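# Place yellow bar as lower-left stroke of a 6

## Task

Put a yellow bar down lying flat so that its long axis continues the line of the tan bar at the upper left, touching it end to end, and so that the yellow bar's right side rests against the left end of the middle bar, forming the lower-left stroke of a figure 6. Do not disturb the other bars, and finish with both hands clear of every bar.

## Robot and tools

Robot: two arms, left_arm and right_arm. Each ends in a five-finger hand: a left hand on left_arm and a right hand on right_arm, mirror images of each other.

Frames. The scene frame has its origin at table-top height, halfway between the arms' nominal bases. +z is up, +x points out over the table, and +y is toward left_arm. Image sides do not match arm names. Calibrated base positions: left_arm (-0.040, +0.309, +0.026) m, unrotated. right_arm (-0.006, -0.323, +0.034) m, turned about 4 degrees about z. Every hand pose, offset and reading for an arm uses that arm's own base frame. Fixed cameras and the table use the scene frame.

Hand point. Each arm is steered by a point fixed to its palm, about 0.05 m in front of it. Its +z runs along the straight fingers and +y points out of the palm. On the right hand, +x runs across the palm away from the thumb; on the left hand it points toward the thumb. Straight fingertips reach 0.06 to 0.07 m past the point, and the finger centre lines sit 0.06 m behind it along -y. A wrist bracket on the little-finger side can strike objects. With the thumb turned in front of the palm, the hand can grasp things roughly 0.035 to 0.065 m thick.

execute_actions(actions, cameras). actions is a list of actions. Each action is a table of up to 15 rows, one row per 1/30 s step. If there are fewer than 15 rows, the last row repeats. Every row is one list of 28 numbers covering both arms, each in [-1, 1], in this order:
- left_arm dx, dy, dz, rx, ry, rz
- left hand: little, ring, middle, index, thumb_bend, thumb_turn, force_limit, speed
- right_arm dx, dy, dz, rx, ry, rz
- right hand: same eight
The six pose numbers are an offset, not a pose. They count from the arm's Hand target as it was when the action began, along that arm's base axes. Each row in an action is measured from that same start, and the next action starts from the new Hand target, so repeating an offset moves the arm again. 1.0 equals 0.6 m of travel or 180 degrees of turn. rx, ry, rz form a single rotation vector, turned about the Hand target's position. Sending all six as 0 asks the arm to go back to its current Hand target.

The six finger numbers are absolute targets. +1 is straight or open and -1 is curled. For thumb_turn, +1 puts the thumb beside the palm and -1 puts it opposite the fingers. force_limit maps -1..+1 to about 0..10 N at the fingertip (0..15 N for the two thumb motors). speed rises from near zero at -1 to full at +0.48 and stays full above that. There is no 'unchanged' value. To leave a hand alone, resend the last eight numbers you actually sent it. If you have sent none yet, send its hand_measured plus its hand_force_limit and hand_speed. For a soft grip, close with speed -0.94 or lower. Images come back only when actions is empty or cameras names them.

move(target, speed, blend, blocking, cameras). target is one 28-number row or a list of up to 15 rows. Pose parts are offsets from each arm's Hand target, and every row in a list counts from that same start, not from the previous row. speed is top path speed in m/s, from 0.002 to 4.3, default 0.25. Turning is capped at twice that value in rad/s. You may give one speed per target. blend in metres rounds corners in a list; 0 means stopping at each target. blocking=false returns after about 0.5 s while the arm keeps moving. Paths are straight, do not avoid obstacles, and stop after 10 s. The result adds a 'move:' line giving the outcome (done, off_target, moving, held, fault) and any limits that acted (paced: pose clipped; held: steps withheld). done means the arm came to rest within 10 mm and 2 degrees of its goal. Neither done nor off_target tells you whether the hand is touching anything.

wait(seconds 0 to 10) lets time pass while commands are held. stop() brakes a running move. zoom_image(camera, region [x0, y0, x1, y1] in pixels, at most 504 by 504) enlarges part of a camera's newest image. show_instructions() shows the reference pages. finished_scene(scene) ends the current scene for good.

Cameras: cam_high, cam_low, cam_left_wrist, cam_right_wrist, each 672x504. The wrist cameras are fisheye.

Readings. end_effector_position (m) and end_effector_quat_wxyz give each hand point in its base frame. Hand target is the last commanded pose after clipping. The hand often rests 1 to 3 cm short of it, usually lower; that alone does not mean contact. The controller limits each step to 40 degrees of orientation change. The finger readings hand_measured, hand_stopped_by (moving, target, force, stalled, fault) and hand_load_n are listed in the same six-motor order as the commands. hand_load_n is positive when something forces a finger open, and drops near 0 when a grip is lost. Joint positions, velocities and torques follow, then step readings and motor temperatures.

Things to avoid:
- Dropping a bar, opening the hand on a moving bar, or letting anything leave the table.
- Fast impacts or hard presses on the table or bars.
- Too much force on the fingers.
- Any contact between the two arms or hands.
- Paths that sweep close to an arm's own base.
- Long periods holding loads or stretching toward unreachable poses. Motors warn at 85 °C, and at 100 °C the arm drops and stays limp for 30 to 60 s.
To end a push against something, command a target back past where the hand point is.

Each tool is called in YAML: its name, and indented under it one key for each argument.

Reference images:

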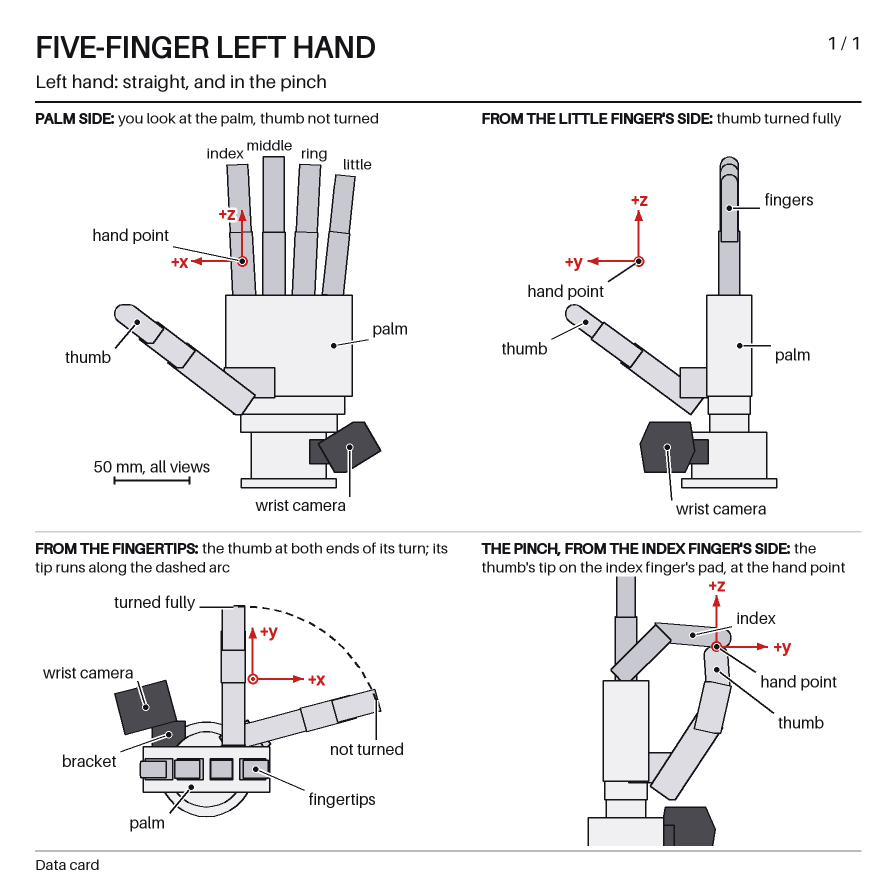

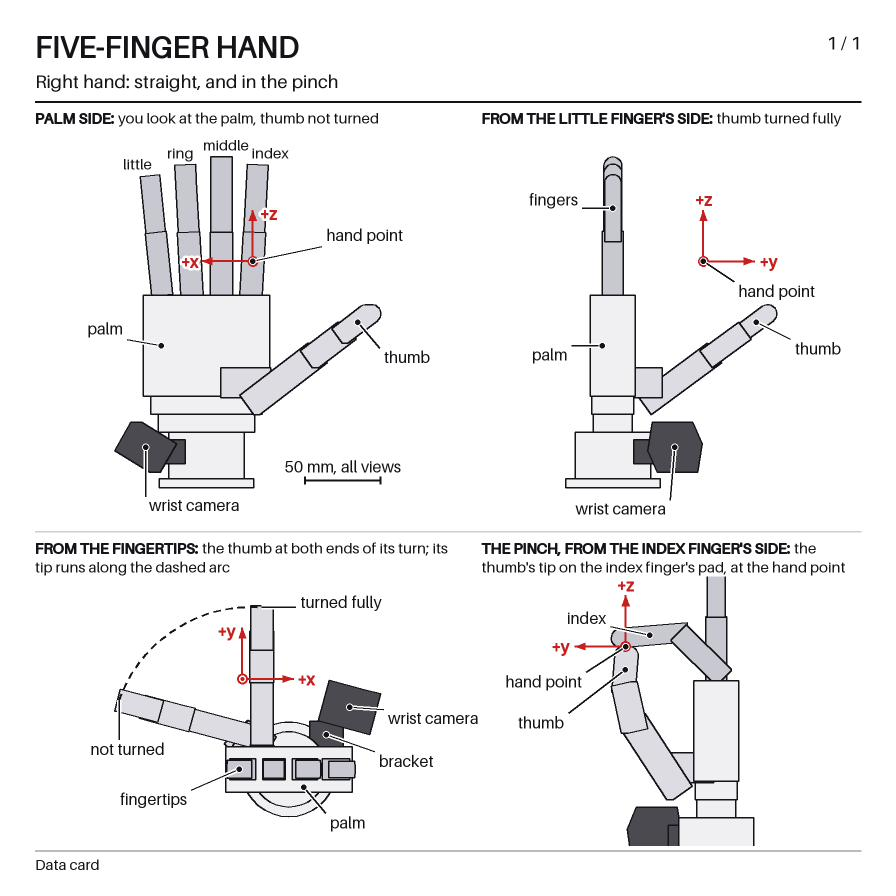

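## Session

execute_actions:
  actions: []

Scene clock: 0.00 s.
left_arm: end_effector_position=(+0.1274, -0.2400, +0.2590) hand_measured=(+1.000, +1.000, +1.000, +1.000, +1.000, +1.000) hand_load_n=(+0.0, +0.0, +0.0, +0.0, +0.0, +0.0) hand_stopped_by=(target, target, target, target, target, target) hand_force_limit=0.00 hand_speed=-0.80 end_effector_quat_wxyz=(+0.012, +0.768, +0.640, -0.025) | right_arm: end_effector_position=(+0.2121, -0.1332, +0.1114) hand_measured=(+1.000, +1.000, +1.000, +1.000, +1.000, +1.000) hand_load_n=(+0.0, +0.0, +0.0, +0.0, +0.0, +0.0) hand_stopped_by=(target, target, target, target, target, target) hand_force_limit=0.00 hand_speed=-0.80 end_effector_quat_wxyz=(+0.544, -0.205, +0.810, -0.079)
Joint positions: left_arm=[-1.307 1.005 1.117 -1.641 0.035 2.015] | right_arm=[-1.39 1.115 0.421 -0.702 -1.157 -0.201]
Joint velocities: within noise
Joint torques (N m): no reading
Motor temperatures (°C): left_arm=[31 31 36 30 27 28] | right_arm=[30 32 37 28 28 28]
Heat: left arm: hottest elbow 36 °C; right arm: hottest elbow 37 °C.
Hand target: left_arm +0.1286, -0.2446, +0.2660; +0.020, +0.768, +0.640, -0.028 | right_arm +0.2137, -0.1418, +0.1173; +0.543, -0.212, +0.807, -0.089
camera_calibration:
cam_left_wrist: T_world_to_cam=[[-0.930537, 0.365487, 0.0228047, 0.194766], [0.340685, 0.841187, 0.419927, 0.0573923], [0.134295, 0.398527, -0.907271, 0.425483], [0, 0, 0, 1]] pos_world=[0.104544, -0.289028, 0.357486]
cam_right_wrist: T_world_to_cam=[[-0.310448, 0.749182, -0.585106, 0.2321], [-0.244464, 0.531894, 0.810757, 0.0346351], [0.918618, 0.394735, 0.0180221, -0.02736], [0, 0, 0, 1]] pos_world=[0.105655, -0.181507, 0.108216]

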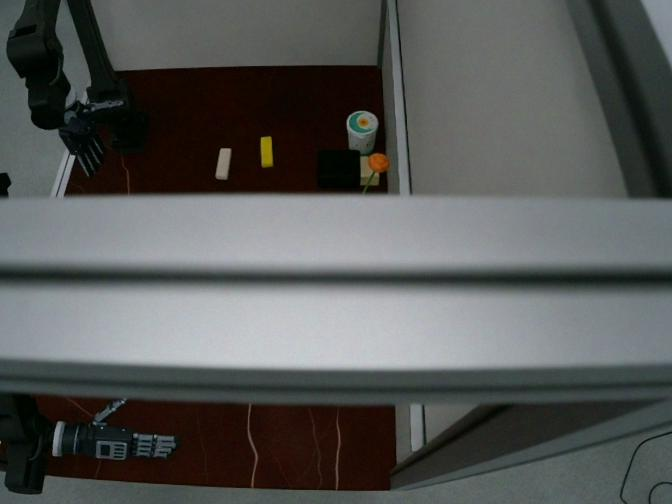

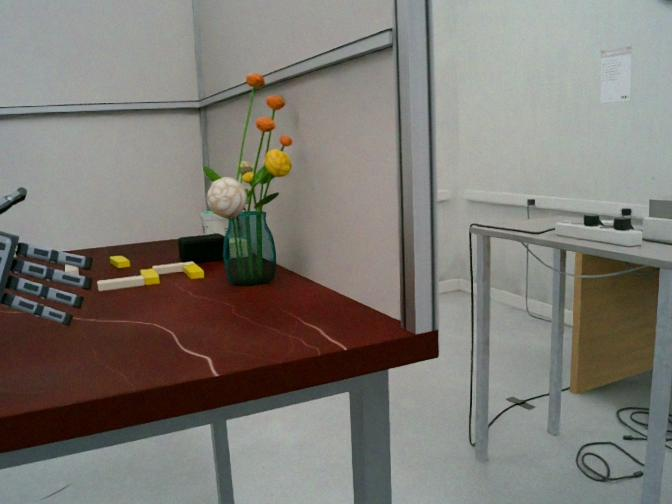

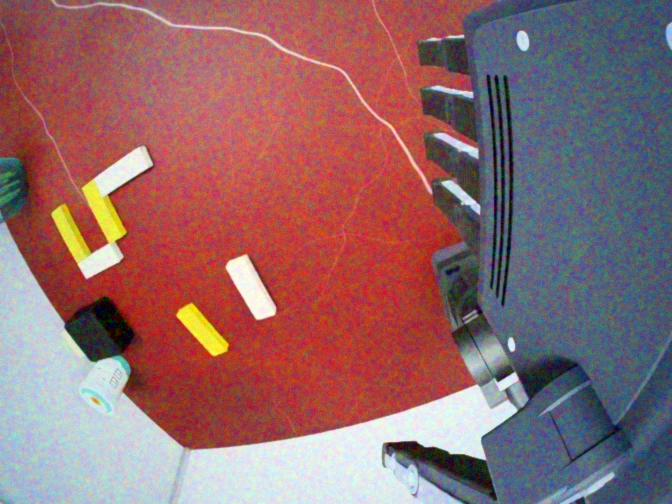

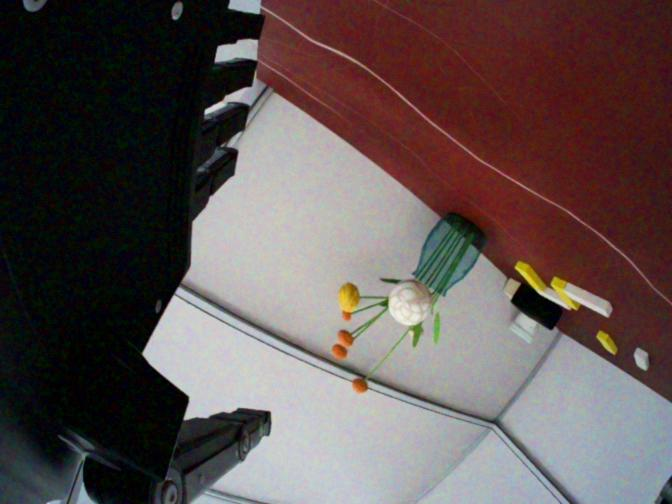

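move:
  target:
    - [0.319,0.1577,-0.0267,0,0,0.5,1,1,0.3,0.3,0.5,-1,0,-0.3, 0,0,0,0,0,0, 1,1,1,1,1,1,0,-0.8]
    - [0.424,0.2327,-0.1767,0.4451,-0.0516,-0.8244,1,1,0.3,0.3,0.5,-1,0,-0.3, 0,0,0,0,0,0, 1,1,1,1,1,1,0,-0.8]
  blend: [0.05,0]
  speed: 0.4
  cameras: ["cam_left_wrist","cam_low"]

Scene clock: 50.97 s.
left_arm: end_effector_position=(+0.3811, -0.0997, +0.1527) hand_measured=(+1.000, +1.000, +0.300, +0.300, +0.500, -1.000) hand_load_n=(+0.0, +0.0, +0.0, +0.0, +0.0, +0.0) hand_stopped_by=(target, target, target, target, target, target) hand_force_limit=0.00 hand_speed=-0.30 end_effector_quat_wxyz=(-0.347, +0.648, -0.603, +0.311) | right_arm: end_effector_position=(+0.2121, -0.1332, +0.1114) hand_measured=(+1.000, +1.000, +1.000, +1.000, +1.000, +1.000) hand_load_n=(+0.0, +0.0, -0.5, +0.0, +0.0, +0.0) hand_stopped_by=(target, target, target, target, target, target) hand_force_limit=0.00 hand_speed=-0.80 end_effector_quat_wxyz=(+0.544, -0.205, +0.810, -0.079)
Joint positions: left_arm=[-0.311 0.907 0.605 -0.339 -0.329 -0.217] | right_arm=[-1.39 1.115 0.421 -0.702 -1.157 -0.201]
Joint torques (N m): left_arm=[-1.03 -4.42 9.58 2.21 -0.15 -0.14] | right_arm=[0.21 -4.72 7.12 0.28 -0.78 -0.11]
Motor temperatures (°C): left_arm=[31 31 41 30 27 28] | right_arm=[30 32 41 28 29 28]
Heat: left arm: hottest elbow 41 °C; right arm: hottest elbow 41 °C.
Hand target: left_arm +0.3830, -0.1049, +0.1599; -0.350, +0.645, -0.597, +0.324 | right_arm +0.2137, -0.1418, +0.1173; +0.543, -0.212, +0.807, -0.089
Off the commanded pose: left_arm 0.009 m, 2 deg | right_arm 0.011 m, 1 deg.
move: off_target (right_arm)
camera_calibration:
cam_left_wrist: T_world_to_cam=[[0.553879, -0.160317, 0.817017, -0.357359], [-0.415438, -0.903619, 0.104327, 0.0599581], [0.721547, -0.397204, -0.567097, -0.115995], [0, 0, 0, 1]] pos_world=[0.306539, -0.0491852, 0.219933]
Images, in order (width x height): cam_low 672x504, cam_left_wrist 672x504.

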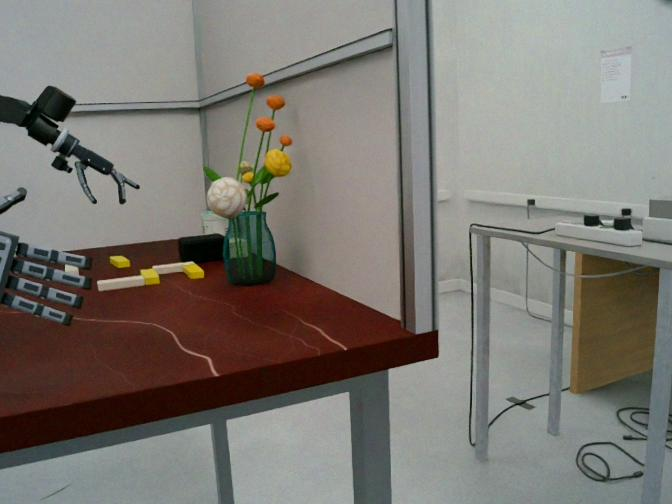

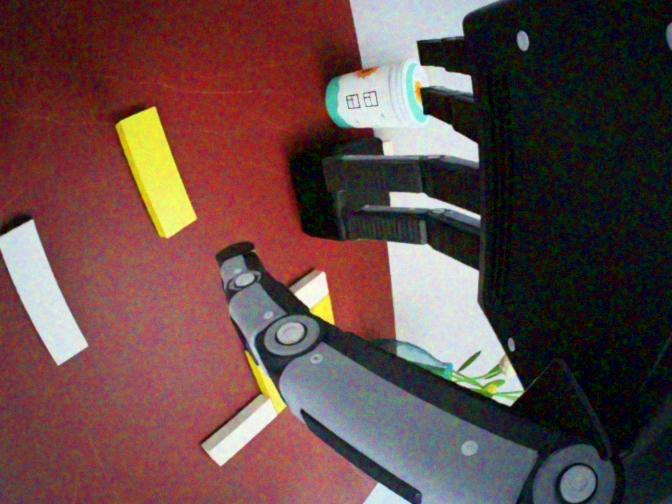

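move:
  target:
    - [0.0333,0.0298,-0.2082,0,0,0.0194,1,1,0.3,0.3,0.5,-1,0,-0.3, 0,0,0,0,0,0, 1,1,1,1,1,1,0,-0.8]
  speed: 0.25
  cameras: ["cam_left_wrist"]

Scene clock: 61.97 s.
left_arm: end_effector_position=(+0.3974, -0.0890, +0.0313) hand_measured=(+1.000, +1.000, +0.300, +0.300, +0.500, -1.000) hand_load_n=(+0.0, +0.0, +0.0, +0.5, +0.0, +0.0) hand_stopped_by=(target, target, target, target, target, target) hand_force_limit=0.00 hand_speed=-0.30 end_effector_quat_wxyz=(-0.356, +0.660, -0.586, +0.307) | right_arm: end_effector_position=(+0.2121, -0.1332, +0.1114) hand_measured=(+1.000, +1.000, +1.000, +1.000, +1.000, +1.000) hand_load_n=(+0.0, +0.0, -0.5, +0.0, +0.0, +0.0) hand_stopped_by=(target, target, target, target, target, target) hand_force_limit=0.00 hand_speed=-0.80 end_effector_quat_wxyz=(+0.544, -0.205, +0.810, -0.079)
Joint positions: left_arm=[-0.276 1.214 0.409 0.173 -0.336 -0.222] | right_arm=[-1.39 1.115 0.421 -0.702 -1.157 -0.201]
Joint torques (N m): left_arm=[0.03 -5.3 7.45 2.18 -0.06 -0.15] | right_arm=[0.15 -4.6 7.19 0.27 -0.78 -0.11]
Heat: left arm: hottest elbow 40 °C; right arm: hottest elbow 41 °C.
Hand target: left_arm +0.4029, -0.0870, +0.0350; -0.360, +0.663, -0.577, +0.313 | right_arm +0.2137, -0.1418, +0.1173; +0.543, -0.212, +0.807, -0.089
Off the commanded pose: left_arm 0.007 m, 1 deg | right_arm 0.011 m, 1 deg.
move: off_target (right_arm)
camera_calibration:
cam_left_wrist: T_world_to_cam=[[0.551892, -0.134158, 0.823053, -0.262503], [-0.377104, -0.920445, 0.102832, 0.0722694], [0.743779, -0.367129, -0.558578, -0.198844], [0, 0, 0, 1]] pos_world=[0.320022, -0.0416981, 0.0975525]
Images, in order (width x height): cam_left_wrist 672x504.

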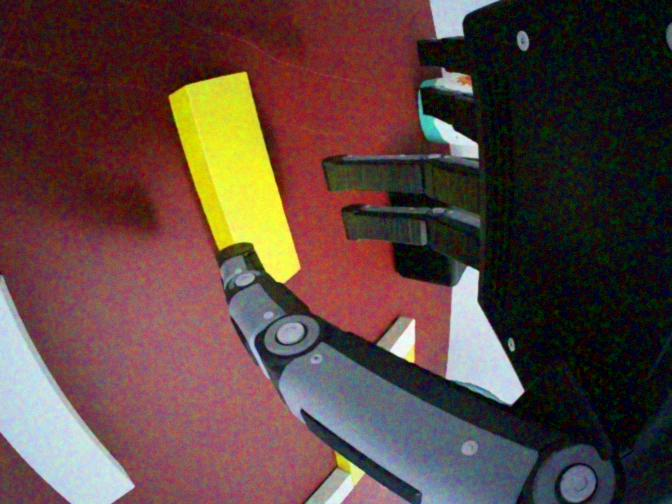

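move:
  target:
    - [-0.0025,0.0017,-0.066,0,0,0,1,1,0.3,0.3,0.5,-1,0,-0.3, 0,0,0,0,0,0, 1,1,1,1,1,1,0,-0.8]
  speed: 0.12
  cameras: ["cam_left_wrist"]

Scene clock: 72.03 s.
left_arm: end_effector_position=(+0.4025, -0.0903, +0.0033) hand_measured=(+1.000, +1.000, +0.300, +0.300, +0.500, -1.000) hand_load_n=(+0.0, +0.0, -0.5, +0.0, +0.0, +0.0) hand_stopped_by=(target, target, target, target, target, target) hand_force_limit=0.00 hand_speed=-0.30 end_effector_quat_wxyz=(-0.362, +0.657, -0.579, +0.319) | right_arm: end_effector_position=(+0.2121, -0.1332, +0.1114) hand_measured=(+1.000, +1.000, +1.000, +1.000, +1.000, +1.000) hand_load_n=(+0.0, +0.0, +0.0, +0.0, +0.0, +0.0) hand_stopped_by=(target, target, target, target, target, target) hand_force_limit=0.00 hand_speed=-0.80 end_effector_quat_wxyz=(+0.544, -0.205, +0.810, -0.079)
Joint positions: left_arm=[-0.276 1.339 0.371 0.366 -0.337 -0.223] | right_arm=[-1.39 1.115 0.421 -0.702 -1.157 -0.201]
Joint torques (N m): left_arm=[0.26 -4.31 5.76 2.14 -0.05 -0.2] | right_arm=[0.15 -4.66 7.13 0.29 -0.78 -0.1]
Heat: left arm: hottest elbow 40 °C; right arm: hottest elbow 41 °C.
Hand target: left_arm +0.4015, -0.0860, -0.0046; -0.360, +0.663, -0.577, +0.313 | right_arm +0.2137, -0.1418, +0.1173; +0.543, -0.212, +0.807, -0.089
Off the commanded pose: left_arm 0.009 m, 1 deg | right_arm 0.011 m, 1 deg.
move: off_target (right_arm)
camera_calibration:
cam_left_wrist: T_world_to_cam=[[0.52809, -0.126043, 0.839782, -0.232264], [-0.378823, -0.920036, 0.100131, 0.0766812], [0.76001, -0.371007, -0.53361, -0.225757], [0, 0, 0, 1]] pos_world=[0.323282, -0.0424833, 0.0669064]
Images, in order (width x height): cam_left_wrist 672x504.

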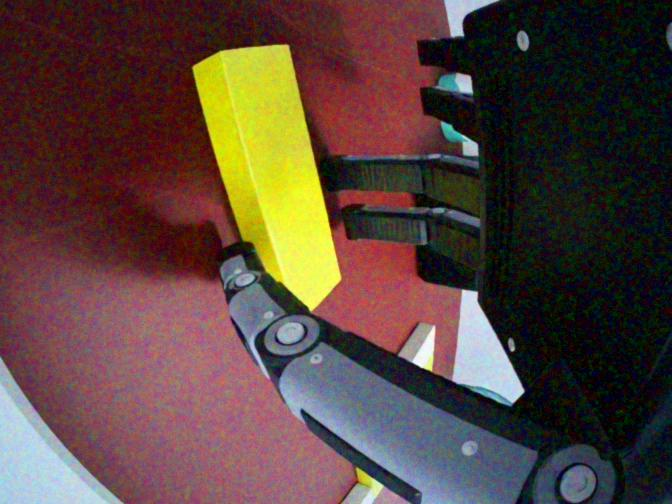

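move:
  target:
    - [0,0,0,0,0,0,1,1,-0.3,-0.3,0.5,-1,-0.5,-0.8, 0,0,0,0,0,0, 1,1,1,1,1,1,0,-0.8]
  speed: 0.1
  cameras: ["cam_left_wrist"]

zoom_image:
  camera: "cam_left_wrist"
  region: [100, 0, 400, 320]

Scene clock: 77.13 s.
left_arm: end_effector_position=(+0.4030, -0.0905, +0.0032) hand_measured=(+1.000, +1.000, -0.028, -0.050, +0.502, -1.000) hand_load_n=(+0.0, +0.0, +6.5, +2.5, +6.0, +2.0) hand_stopped_by=(target, target, force, force, target, target) hand_force_limit=-0.50 hand_speed=-0.80 end_effector_quat_wxyz=(-0.362, +0.657, -0.579, +0.320) | right_arm: end_effector_position=(+0.2121, -0.1332, +0.1114) hand_measured=(+1.000, +1.000, +1.000, +1.000, +1.000, +1.000) hand_load_n=(+0.0, +0.0, +0.0, +0.0, +0.0, +0.0) hand_stopped_by=(target, target, target, target, target, target) hand_force_limit=0.00 hand_speed=-0.80 end_effector_quat_wxyz=(+0.544, -0.205, +0.810, -0.079)
Joint positions: left_arm=[-0.276 1.341 0.371 0.37 -0.337 -0.223] | right_arm=[-1.39 1.115 0.421 -0.702 -1.157 -0.201]
Joint torques (N m): left_arm=[0.5 -4.07 5.98 1.83 0 -0.12] | right_arm=[0.21 -4.54 7.13 0.29 -0.77 -0.11]
Heat: left arm: hottest elbow 40 °C; right arm: hottest elbow 42 °C.
Hand target: left_arm +0.4015, -0.0860, -0.0046; -0.360, +0.663, -0.577, +0.313 | right_arm +0.2137, -0.1418, +0.1173; +0.543, -0.212, +0.807, -0.089
Off the commanded pose: left_arm 0.009 m, 1 deg | right_arm 0.011 m, 1 deg.
move: off_target (right_arm)
camera_calibration:
cam_left_wrist: T_world_to_cam=[[0.526537, -0.125275, 0.840872, -0.231858], [-0.37884, -0.920027, 0.100155, 0.0767651], [0.761078, -0.371291, -0.531887, -0.226674], [0, 0, 0, 1]] pos_world=[0.32368, -0.0425818, 0.0667098]
Images, in order (width x height): cam_left_wrist 672x504.

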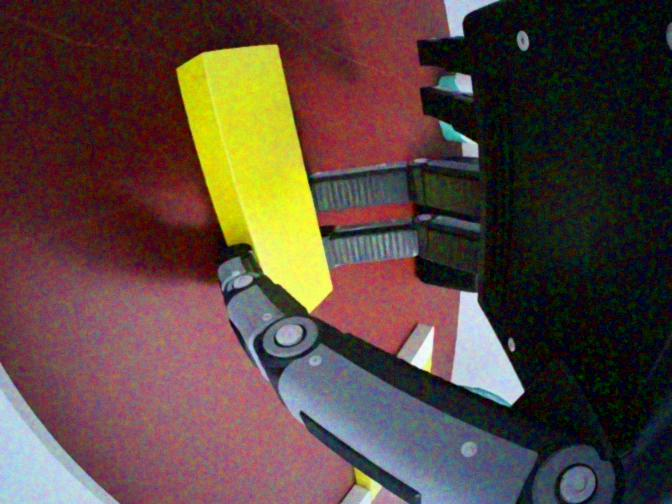

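Scaled by 1.575 from the camera's 672x504 image, which has a finer 960x720 frame.

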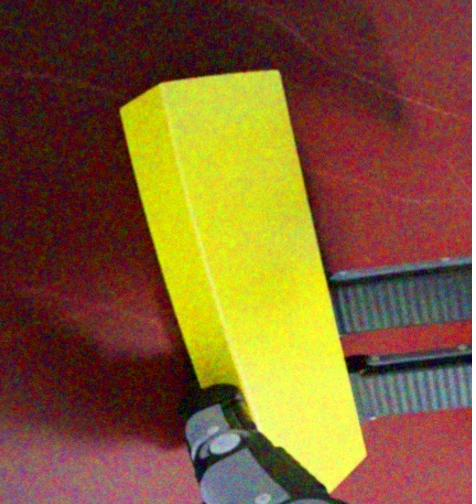

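move:
  target:
    - [-0.015,-0.01,0.12,0,0,0,1,1,-0.3,-0.3,0.5,-1,-0.5,-0.8, 0,0,0,0,0,0, 1,1,1,1,1,1,0,-0.8]
    - [-0.0525,-0.19,0.166,0,0,-0.5411,1,1,-0.3,-0.3,0.5,-1,-0.5,-0.8, 0,0,0,0,0,0, 1,1,1,1,1,1,0,-0.8]
  speed: [0.12,0.25]
  blend: [0.02,0]
  cameras: ["cam_left_wrist","cam_low"]

zoom_image:
  camera: "cam_left_wrist"
  region: [60, 0, 360, 225]

Scene clock: 100.87 s.
left_arm: end_effector_position=(+0.3574, -0.1944, +0.0898) hand_measured=(+1.000, +1.000, -0.028, -0.050, +0.502, -1.000) hand_load_n=(+0.0, +0.0, +6.5, +1.5, +6.0, +2.0) hand_stopped_by=(target, target, force, force, target, target) hand_force_limit=-0.50 hand_speed=-0.80 end_effector_quat_wxyz=(-0.001, -0.013, +0.879, -0.476) | right_arm: end_effector_position=(+0.2121, -0.1332, +0.1114) hand_measured=(+1.000, +1.000, +1.000, +1.000, +1.000, +1.000) hand_load_n=(+0.0, +0.0, +0.0, +0.0, +0.0, +0.0) hand_stopped_by=(target, target, target, target, target, target) hand_force_limit=0.00 hand_speed=-0.80 end_effector_quat_wxyz=(+0.544, -0.205, +0.810, -0.079)
Joint positions: left_arm=[-0.163 1.457 0.915 -0.767 0.969 1.239] | right_arm=[-1.39 1.115 0.421 -0.702 -1.157 -0.201]
Joint torques (N m): left_arm=[-1.08 -7.88 10.82 0.17 0.91 -0.07] | right_arm=[0.15 -4.6 7.16 0.25 -0.78 -0.11]
Heat: left arm: hottest elbow 40 °C; right arm: hottest elbow 42 °C.
Hand target: left_arm +0.3700, -0.2000, +0.0951; +0.002, -0.004, +0.879, -0.477 | right_arm +0.2137, -0.1418, +0.1173; +0.543, -0.212, +0.807, -0.089
Off the commanded pose: left_arm 0.015 m, 1 deg | right_arm 0.011 m, 1 deg.
move: off_target (left_arm, right_arm)
camera_calibration:
cam_left_wrist: T_world_to_cam=[[-0.167313, -0.524449, 0.834841, -0.122694], [-0.874695, 0.469651, 0.119735, 0.400778], [-0.454879, -0.710198, -0.537312, 0.184692], [0, 0, 0, 1]] pos_world=[0.414043, -0.121405, 0.15368]
Images, in order (width x height): cam_low 672x504, cam_left_wrist 672x504.

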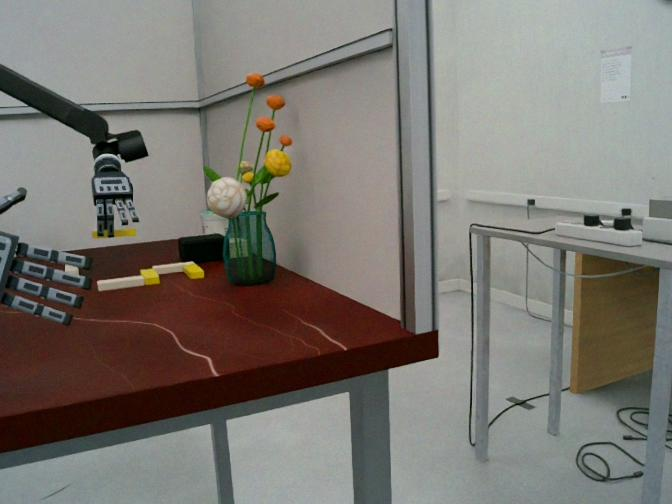

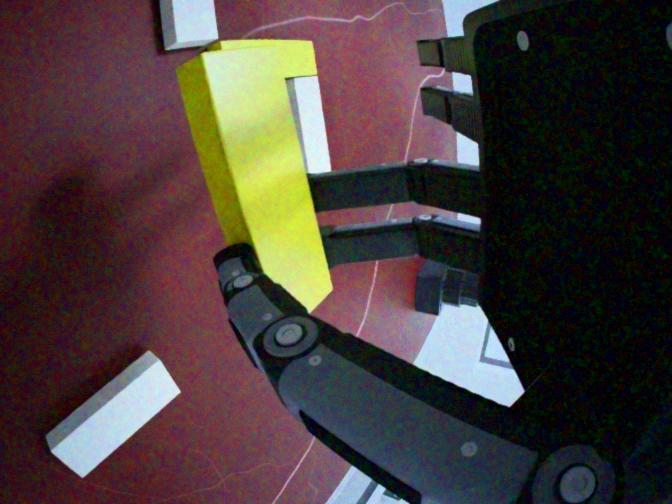

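Scaled by 1.680 from the camera's 672x504 image, which has a finer 960x720 frame.

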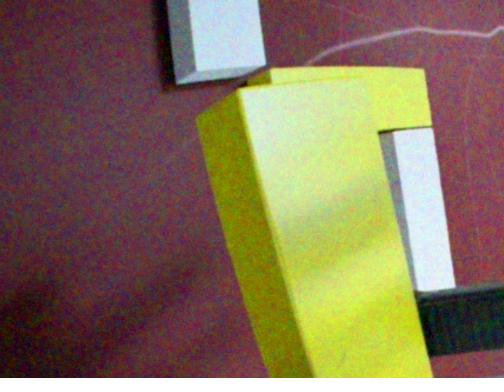

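move:
  target:
    - [0.0167,-0.0692,-0.1083,0,0,0,1,1,-0.3,-0.3,0.5,-1,-0.5,-0.8, 0,0,0,0,0,0, 1,1,1,1,1,1,0,-0.8]
  speed: 0.15
  cameras: ["cam_left_wrist"]

zoom_image:
  camera: "cam_left_wrist"
  region: [100, 0, 320, 165]

Scene clock: 111.77 s.
left_arm: end_effector_position=(+0.3800, -0.2387, +0.0357) hand_measured=(+1.000, +1.000, -0.028, -0.050, +0.502, -1.000) hand_load_n=(+0.0, +0.0, +6.5, +1.5, +6.0, +2.0) hand_stopped_by=(target, target, force, force, target, target) hand_force_limit=-0.50 hand_speed=-0.80 end_effector_quat_wxyz=(+0.006, -0.002, +0.878, -0.478) | right_arm: end_effector_position=(+0.2121, -0.1332, +0.1114) hand_measured=(+1.000, +1.000, +1.000, +1.000, +1.000, +1.000) hand_load_n=(+0.0, +0.0, +0.0, +0.0, -0.5, +0.0) hand_stopped_by=(target, target, target, target, target, target) hand_force_limit=0.00 hand_speed=-0.80 end_effector_quat_wxyz=(+0.544, -0.205, +0.810, -0.079)
Joint positions: left_arm=[-0.258 1.603 0.902 -0.475 0.942 1.106] | right_arm=[-1.39 1.115 0.421 -0.702 -1.157 -0.201]
Joint torques (N m): left_arm=[-0.79 -9.88 7.24 1.25 0.74 -0.2] | right_arm=[0.09 -4.6 7.13 0.25 -0.77 -0.11]
Heat: left arm: hottest elbow 41 °C; right arm: hottest elbow 42 °C.
Hand target: left_arm +0.3800, -0.2415, +0.0300; +0.002, -0.004, +0.879, -0.477 | right_arm +0.2137, -0.1418, +0.1173; +0.543, -0.212, +0.807, -0.089
Off the commanded pose: left_arm 0.006 m, 1 deg | right_arm 0.011 m, 1 deg.
move: off_target (right_arm)
camera_calibration:
cam_left_wrist: T_world_to_cam=[[-0.193877, -0.518251, 0.832963, -0.0852673], [-0.8706, 0.482252, 0.0974091, 0.450103], [-0.45218, -0.706292, -0.544687, 0.134584], [0, 0, 0, 1]] pos_world=[0.436185, -0.166197, 0.100486]
Images, in order (width x height): cam_left_wrist 672x504.

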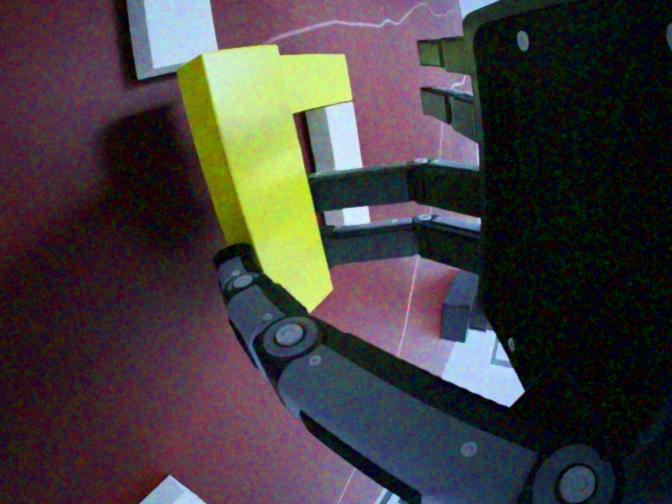

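Scaled by 2.291 from the camera's 672x504 image, which has a finer 960x720 frame.

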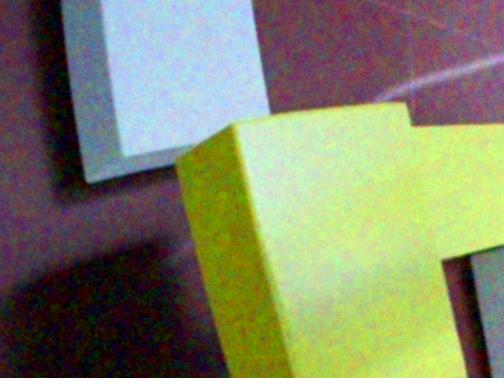

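move:
  target:
    - [0.0,0.0033,-0.053,0,0,0,1,1,-0.3,-0.3,0.5,-1,-0.5,-0.8, 0,0,0,0,0,0, 1,1,1,1,1,1,0,-0.8]
  speed: 0.1
  cameras: ["cam_left_wrist"]

zoom_image:
  camera: "cam_left_wrist"
  region: [100, 0, 320, 165]

Scene clock: 122.37 s.
left_arm: end_effector_position=(+0.3794, -0.2385, +0.0051) hand_measured=(+1.000, +1.000, -0.028, -0.050, +0.502, -1.000) hand_load_n=(+0.0, +0.0, +6.5, +1.5, +6.0, +2.0) hand_stopped_by=(target, target, force, force, target, target) hand_force_limit=-0.50 hand_speed=-0.80 end_effector_quat_wxyz=(+0.005, -0.003, +0.879, -0.478) | right_arm: end_effector_position=(+0.2121, -0.1332, +0.1114) hand_measured=(+1.000, +1.000, +1.000, +1.000, +1.000, +1.000) hand_load_n=(+0.0, +0.0, -0.5, +0.0, +0.0, +0.0) hand_stopped_by=(target, target, target, target, target, target) hand_force_limit=0.00 hand_speed=-0.80 end_effector_quat_wxyz=(+0.544, -0.205, +0.810, -0.079)
Joint positions: left_arm=[-0.258 1.665 0.875 -0.389 0.942 1.106] | right_arm=[-1.39 1.115 0.421 -0.702 -1.157 -0.201]
Joint torques (N m): left_arm=[-0.73 -9.88 6.76 1.03 0.78 -0.17] | right_arm=[0.15 -4.66 7.17 0.25 -0.78 -0.11]
Heat: left arm: hottest elbow 41 °C; right arm: hottest elbow 42 °C.
Hand target: left_arm +0.3800, -0.2395, -0.0018; +0.002, -0.004, +0.879, -0.477 | right_arm +0.2137, -0.1418, +0.1173; +0.543, -0.212, +0.807, -0.089
Off the commanded pose: left_arm 0.007 m, 0 deg | right_arm 0.011 m, 1 deg.
move: off_target (right_arm)
camera_calibration:
cam_left_wrist: T_world_to_cam=[[-0.191321, -0.518931, 0.833131, -0.0610608], [-0.87044, 0.481948, 0.100302, 0.452283], [-0.453575, -0.706001, -0.543905, 0.118363], [0, 0, 0, 1]] pos_world=[0.435689, -0.166098, 0.0698854]
Images, in order (width x height): cam_left_wrist 672x504.

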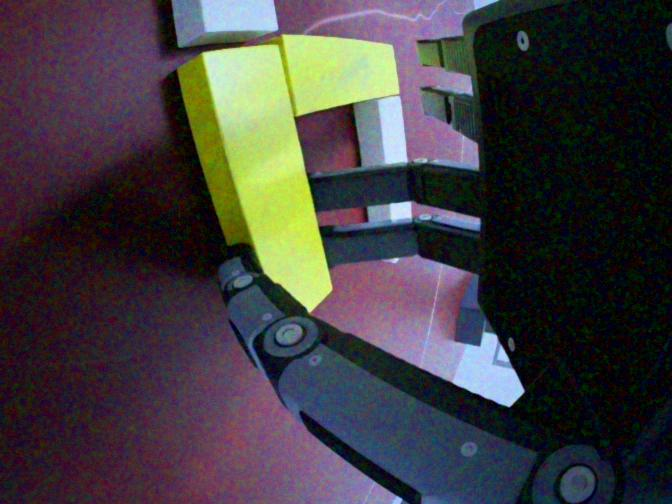

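Scaled by 2.291 from the camera's 672x504 image, which has a finer 960x720 frame.

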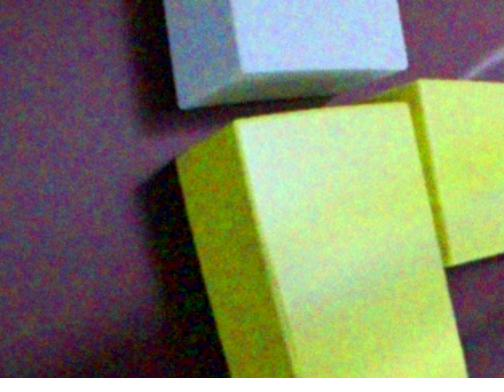

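move:
  target:
    - [0.0242,-0.0125,0.004,0,0,0,1,1,-0.3,-0.3,0.5,-1,-0.5,-0.8, 0,0,0,0,0,0, 1,1,1,1,1,1,0,-0.8]
  speed: 0.035
  cameras: ["cam_left_wrist"]

zoom_image:
  camera: "cam_left_wrist"
  region: [100, 0, 320, 165]

Scene clock: 138.07 s.
left_arm: end_effector_position=(+0.3827, -0.2400, +0.0038) hand_measured=(+1.000, +1.000, -0.028, -0.050, +0.502, -1.000) hand_load_n=(+0.0, +0.0, +6.0, +2.0, +6.0, +3.0) hand_stopped_by=(target, target, force, force, target, target) hand_force_limit=-0.50 hand_speed=-0.80 end_effector_quat_wxyz=(+0.001, -0.008, +0.878, -0.478) | right_arm: end_effector_position=(+0.2121, -0.1332, +0.1114) hand_measured=(+1.000, +1.000, +1.000, +1.000, +1.000, +1.000) hand_load_n=(+0.0, +0.0, +0.0, +0.0, +0.0, -0.5) hand_stopped_by=(target, target, target, target, target, target) hand_force_limit=0.00 hand_speed=-0.80 end_effector_quat_wxyz=(+0.544, -0.205, +0.810, -0.079)
Joint positions: left_arm=[-0.258 1.678 0.887 -0.389 0.942 1.095] | right_arm=[-1.39 1.115 0.421 -0.702 -1.157 -0.201]
Joint torques (N m): left_arm=[-1.55 -9.29 9.39 0.77 0.72 -0.18] | right_arm=[0.09 -4.54 7.15 0.27 -0.77 -0.11]
Heat: left arm: hottest elbow 40 °C; right arm: hottest elbow 43 °C.
Hand target: left_arm +0.3945, -0.2471, +0.0006; +0.002, -0.004, +0.879, -0.477 | right_arm +0.2137, -0.1418, +0.1173; +0.543, -0.212, +0.807, -0.089
Off the commanded pose: left_arm 0.014 m, 0 deg | right_arm 0.011 m, 1 deg.
move: off_target (left_arm, right_arm)
camera_calibration:
cam_left_wrist: T_world_to_cam=[[-0.179369, -0.519802, 0.835244, -0.0648126], [-0.872019, 0.477041, 0.109613, 0.45541], [-0.455423, -0.708687, -0.538844, 0.118163], [0, 0, 0, 1]] pos_world=[0.439315, -0.167199, 0.0678868]
Images, in order (width x height): cam_left_wrist 672x504.

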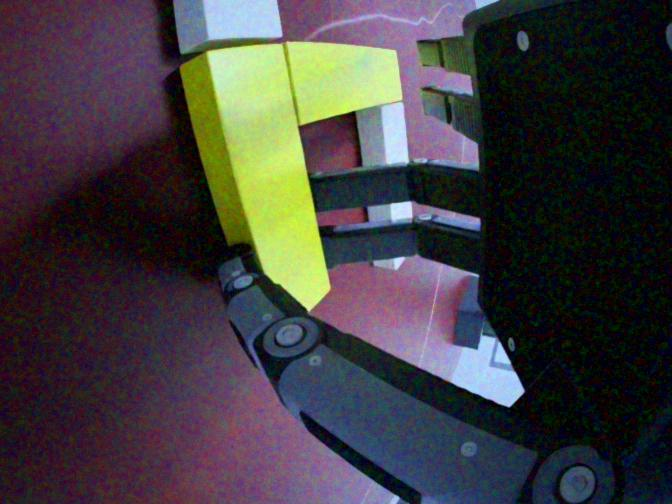

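Scaled by 2.291 from the camera's 672x504 image, which has a finer 960x720 frame.

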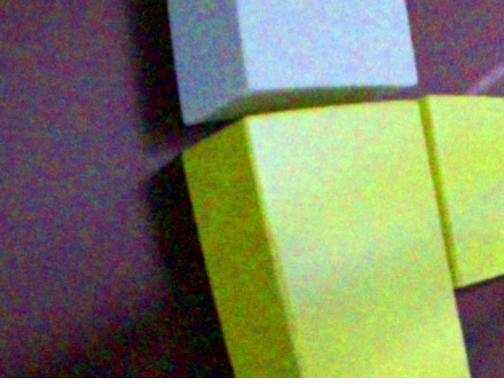

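move:
  target:
    - [0.0045,0.0008,0.0,0,0,0,1,1,-0.3,-0.3,0.5,-1,-0.5,-0.8, 0,0,0,0,0,0, 1,1,1,1,1,1,0,-0.8]
  speed: 0.03
  cameras: ["cam_left_wrist"]

zoom_image:
  camera: "cam_left_wrist"
  region: [100, 0, 320, 165]

Scene clock: 155.43 s.
left_arm: end_effector_position=(+0.3853, -0.2408, +0.0039) hand_measured=(+1.000, +1.000, -0.028, -0.050, +0.502, -1.000) hand_load_n=(+0.0, +0.0, +6.0, +2.0, +5.5, +3.0) hand_stopped_by=(target, target, force, force, target, target) hand_force_limit=-0.50 hand_speed=-0.80 end_effector_quat_wxyz=(+0.002, -0.007, +0.878, -0.478) | right_arm: end_effector_position=(+0.2121, -0.1332, +0.1114) hand_measured=(+1.000, +1.000, +1.000, +1.000, +1.000, +1.000) hand_load_n=(+0.0, +0.0, +0.0, +0.0, +0.0, +0.0) hand_stopped_by=(target, target, target, target, target, target) hand_force_limit=0.00 hand_speed=-0.80 end_effector_quat_wxyz=(+0.544, -0.205, +0.810, -0.079)
Joint positions: left_arm=[-0.258 1.683 0.894 -0.389 0.943 1.095] | right_arm=[-1.39 1.115 0.421 -0.702 -1.157 -0.201]
Joint torques (N m): left_arm=[-1.2 -8.88 9.54 0.64 0.66 -0.07] | right_arm=[0.15 -4.6 7.15 0.25 -0.78 -0.11]
Heat: left arm: hottest elbow 41 °C; right arm: hottest elbow 43 °C.
Hand target: left_arm +0.3972, -0.2466, +0.0007; +0.002, -0.004, +0.879, -0.477 | right_arm +0.2137, -0.1418, +0.1173; +0.543, -0.212, +0.807, -0.089
Off the commanded pose: left_arm 0.014 m, 0 deg | right_arm 0.011 m, 1 deg.
move: off_target (left_arm, right_arm)
camera_calibration:
cam_left_wrist: T_world_to_cam=[[-0.180888, -0.518755, 0.835568, -0.0640399], [-0.872062, 0.477418, 0.107612, 0.458176], [-0.454739, -0.709201, -0.538745, 0.118395], [0, 0, 0, 1]] pos_world=[0.441812, -0.167997, 0.067989]
Images, in order (width x height): cam_left_wrist 672x504.

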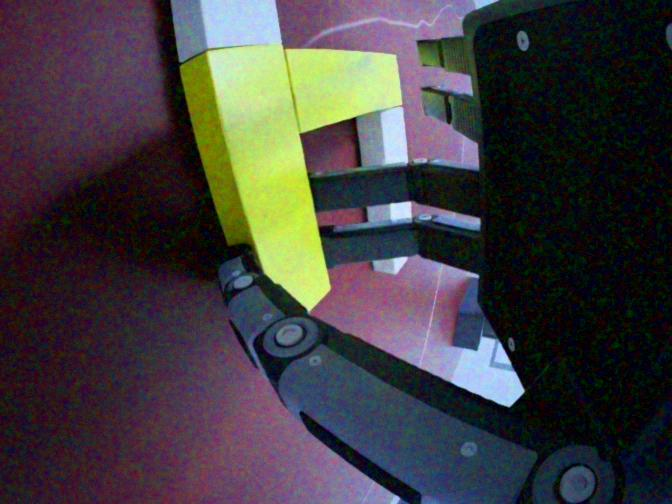

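Scaled by 2.291 from the camera's 672x504 image, which has a finer 960x720 frame.

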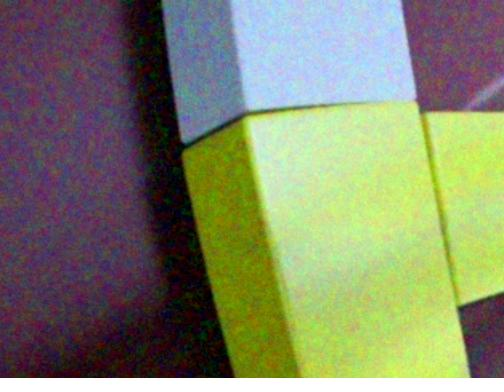

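move:
  target:
    - [0,0,0,0,0,0,1,1,-0.3,-0.3,0.53,-1,-0.5,-0.8, 0,0,0,0,0,0, 1,1,1,1,1,1,0,-0.8]
  speed: 0.03
  cameras: ["cam_left_wrist"]

zoom_image:
  camera: "cam_left_wrist"
  region: [100, 0, 320, 165]

Scene clock: 189.30 s.
left_arm: end_effector_position=(+0.3859, -0.2412, +0.0035) hand_measured=(+1.000, +1.000, -0.030, -0.050, +0.530, -1.000) hand_load_n=(+0.0, +0.0, +0.5, +0.0, +0.0, +0.5) hand_stopped_by=(target, target, force, force, target, target) hand_force_limit=-0.50 hand_speed=-0.80 end_effector_quat_wxyz=(+0.002, -0.007, +0.878, -0.479) | right_arm: end_effector_position=(+0.2121, -0.1332, +0.1114) hand_measured=(+1.000, +1.000, +1.000, +1.000, +1.000, +1.000) hand_load_n=(+0.0, +0.0, +0.0, +0.0, +0.0, -0.5) hand_stopped_by=(target, target, target, target, target, target) hand_force_limit=0.00 hand_speed=-0.80 end_effector_quat_wxyz=(+0.544, -0.205, +0.810, -0.079)
Joint positions: left_arm=[-0.258 1.686 0.896 -0.389 0.944 1.095] | right_arm=[-1.39 1.115 0.421 -0.702 -1.157 -0.201]
Joint torques (N m): left_arm=[-0.91 -9.64 9.22 0.66 0.63 -0.11] | right_arm=[0.09 -4.48 7.15 0.27 -0.77 -0.11]
Heat: left arm: hottest elbow 43 °C; right arm: hottest elbow 43 °C.
Hand target: left_arm +0.3972, -0.2466, +0.0007; +0.002, -0.004, +0.879, -0.477 | right_arm +0.2137, -0.1418, +0.1173; +0.543, -0.212, +0.807, -0.089
Off the commanded pose: left_arm 0.013 m, 0 deg | right_arm 0.011 m, 1 deg.
move: off_target (left_arm, right_arm)
camera_calibration:
cam_left_wrist: T_world_to_cam=[[-0.180307, -0.518017, 0.836151, -0.0638242], [-0.871716, 0.477936, 0.108117, 0.458883], [-0.455633, -0.709391, -0.537739, 0.118528], [0, 0, 0, 1]] pos_world=[0.442513, -0.168296, 0.0674905]
Images, in order (width x height): cam_left_wrist 672x504.

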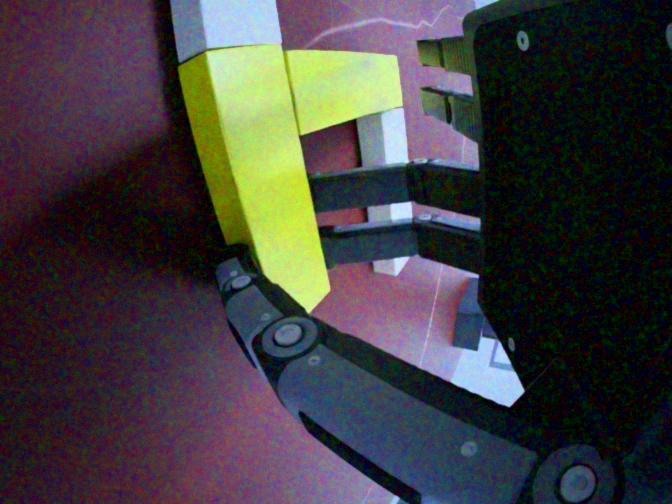

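Scaled by 2.291 from the camera's 672x504 image, which has a finer 960x720 frame.

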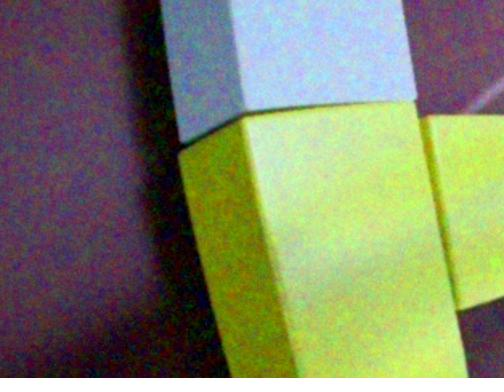

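move:
  target:
    - [0,0,0,0,0,0,1,1,-0.042,-0.072,0.53,-1,-0.5,-0.85, 0,0,0,0,0,0, 1,1,1,1,1,1,0,-0.8]
  speed: 0.03
  cameras: ["cam_left_wrist"]

zoom_image:
  camera: "cam_left_wrist"
  region: [100, 0, 320, 165]

Scene clock: 195.33 s.
left_arm: end_effector_position=(+0.3859, -0.2415, +0.0037) hand_measured=(+1.000, +1.000, -0.040, -0.070, +0.532, -1.000) hand_load_n=(+0.0, +0.0, +2.5, +3.5, +4.0, -0.5) hand_stopped_by=(target, target, force, force, target, target) hand_force_limit=-0.50 hand_speed=-0.85 end_effector_quat_wxyz=(+0.001, -0.007, +0.878, -0.479) | right_arm: end_effector_position=(+0.2121, -0.1332, +0.1114) hand_measured=(+1.000, +1.000, +1.000, +1.000, +1.000, +1.000) hand_load_n=(+0.0, +0.0, +0.0, +0.0, +0.0, -0.5) hand_stopped_by=(target, target, target, target, target, target) hand_force_limit=0.00 hand_speed=-0.80 end_effector_quat_wxyz=(+0.544, -0.205, +0.810, -0.079)
Joint positions: left_arm=[-0.258 1.686 0.896 -0.389 0.945 1.095] | right_arm=[-1.39 1.115 0.421 -0.702 -1.157 -0.201]
Joint torques (N m): left_arm=[-1.03 -8.94 9.24 0.42 0.56 -0.09] | right_arm=[0.15 -4.48 7.15 0.27 -0.78 -0.11]
Heat: left arm: hottest elbow 42 °C; right arm: hottest elbow 43 °C.
Hand target: left_arm +0.3971, -0.2466, +0.0007; +0.002, -0.004, +0.879, -0.477 | right_arm +0.2137, -0.1418, +0.1173; +0.543, -0.212, +0.807, -0.089
Off the commanded pose: left_arm 0.013 m, 0 deg | right_arm 0.011 m, 1 deg.
move: off_target (left_arm, right_arm)
camera_calibration:
cam_left_wrist: T_world_to_cam=[[-0.180819, -0.517229, 0.836528, -0.063712], [-0.871436, 0.478575, 0.107541, 0.459124], [-0.455965, -0.709535, -0.537268, 0.118506], [0, 0, 0, 1]] pos_world=[0.442611, -0.168595, 0.067592]
Images, in order (width x height): cam_left_wrist 672x504.

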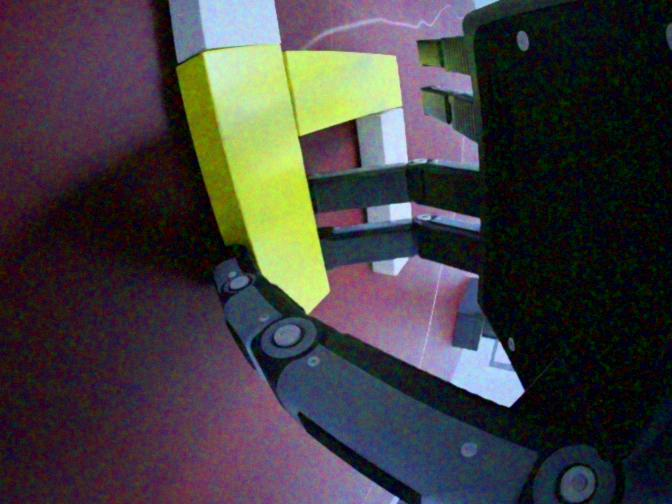

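Scaled by 2.291 from the camera's 672x504 image, which has a finer 960x720 frame.

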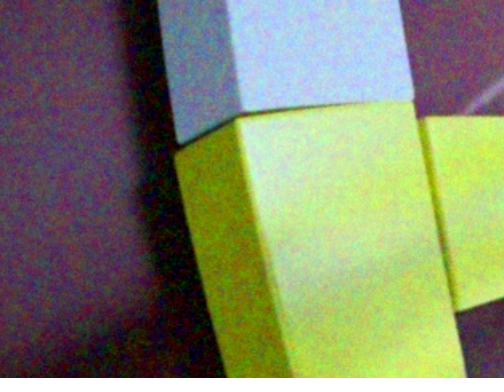

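zoom_image:
  camera: "cam_left_wrist"
  region: [170, 0, 320, 90]

zoom_image:
  camera: "cam_left_wrist"
  region: [270, 30, 350, 150]

Scaled by 3.360 from the camera's 672x504 image, which has a finer 960x720 frame.

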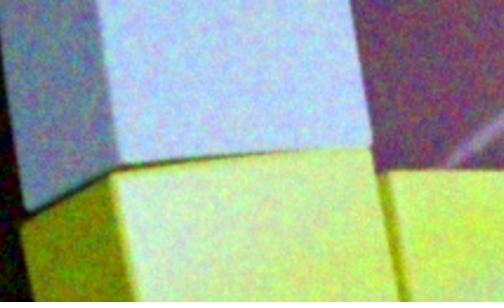

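Scaled by 4.200 from the camera's 672x504 image, which has a finer 960x720 frame.

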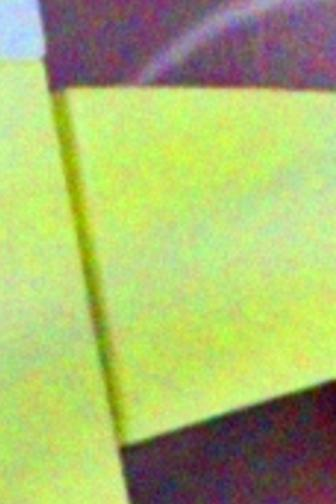

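move:
  target:
    - [0,0,0,0,0,0,1,1,-0.048,-0.084,0.562,-1,-0.6,-0.85, 0,0,0,0,0,0, 1,1,1,1,1,1,0,-0.8]
  speed: 0.03
  cameras: ["cam_left_wrist"]

zoom_image:
  camera: "cam_left_wrist"
  region: [170, 0, 320, 90]

zoom_image:
  camera: "cam_left_wrist"
  region: [270, 30, 350, 150]

Scene clock: 207.60 s.
left_arm: end_effector_position=(+0.3859, -0.2413, +0.0033) hand_measured=(+1.000, +1.000, -0.040, -0.070, +0.562, -1.000) hand_load_n=(+0.0, +0.0, +0.0, +0.0, +0.0, +0.0) hand_stopped_by=(target, target, force, force, target, target) hand_force_limit=-0.60 hand_speed=-0.85 end_effector_quat_wxyz=(+0.001, -0.007, +0.878, -0.479) | right_arm: end_effector_position=(+0.2121, -0.1332, +0.1114) hand_measured=(+1.000, +1.000, +1.000, +1.000, +1.000, +1.000) hand_load_n=(+0.0, +0.0, +0.0, +0.0, +0.0, +0.0) hand_stopped_by=(target, target, target, target, target, target) hand_force_limit=0.00 hand_speed=-0.80 end_effector_quat_wxyz=(+0.544, -0.205, +0.810, -0.079)
Joint positions: left_arm=[-0.258 1.687 0.896 -0.389 0.944 1.095] | right_arm=[-1.39 1.115 0.421 -0.702 -1.157 -0.201]
Joint torques (N m): left_arm=[-0.85 -9.17 9.31 0.72 0.67 -0.14] | right_arm=[0.21 -4.6 7.16 0.28 -0.77 -0.11]
Heat: left arm: hottest elbow 42 °C; right arm: hottest elbow 43 °C.
Hand target: left_arm +0.3971, -0.2466, +0.0007; +0.002, -0.004, +0.879, -0.477 | right_arm +0.2137, -0.1418, +0.1173; +0.543, -0.212, +0.807, -0.089
Off the commanded pose: left_arm 0.013 m, 0 deg | right_arm 0.011 m, 1 deg.
move: off_target (left_arm, right_arm)
camera_calibration:
cam_left_wrist: T_world_to_cam=[[-0.180231, -0.518009, 0.836172, -0.063776], [-0.871519, 0.478228, 0.108412, 0.459029], [-0.456039, -0.709201, -0.537646, 0.11853], [0, 0, 0, 1]] pos_world=[0.442612, -0.168496, 0.0672904]
Images, in order (width x height): cam_left_wrist 672x504.

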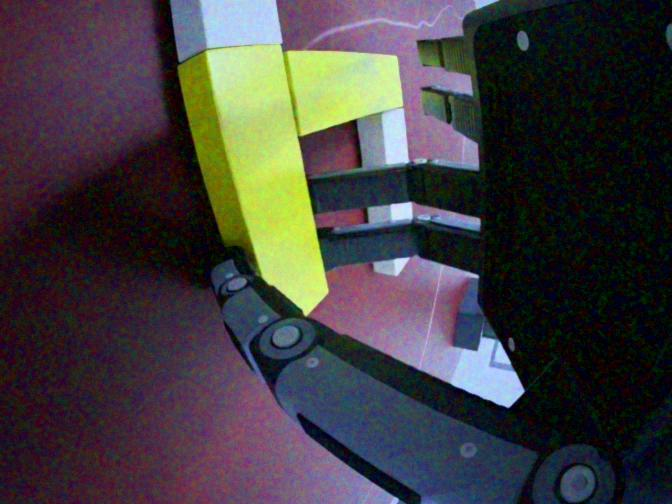

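Scaled by 3.360 from the camera's 672x504 image, which has a finer 960x720 frame.

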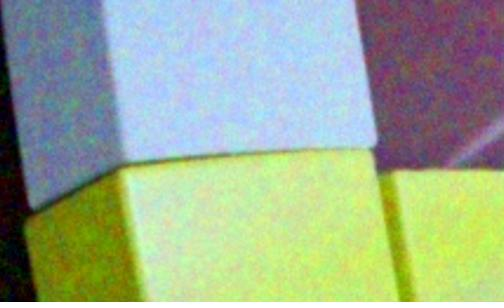

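Scaled by 4.200 from the camera's 672x504 image, which has a finer 960x720 frame.

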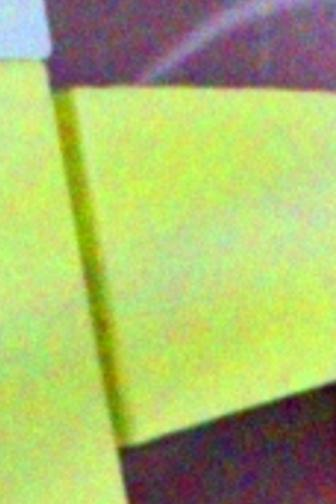

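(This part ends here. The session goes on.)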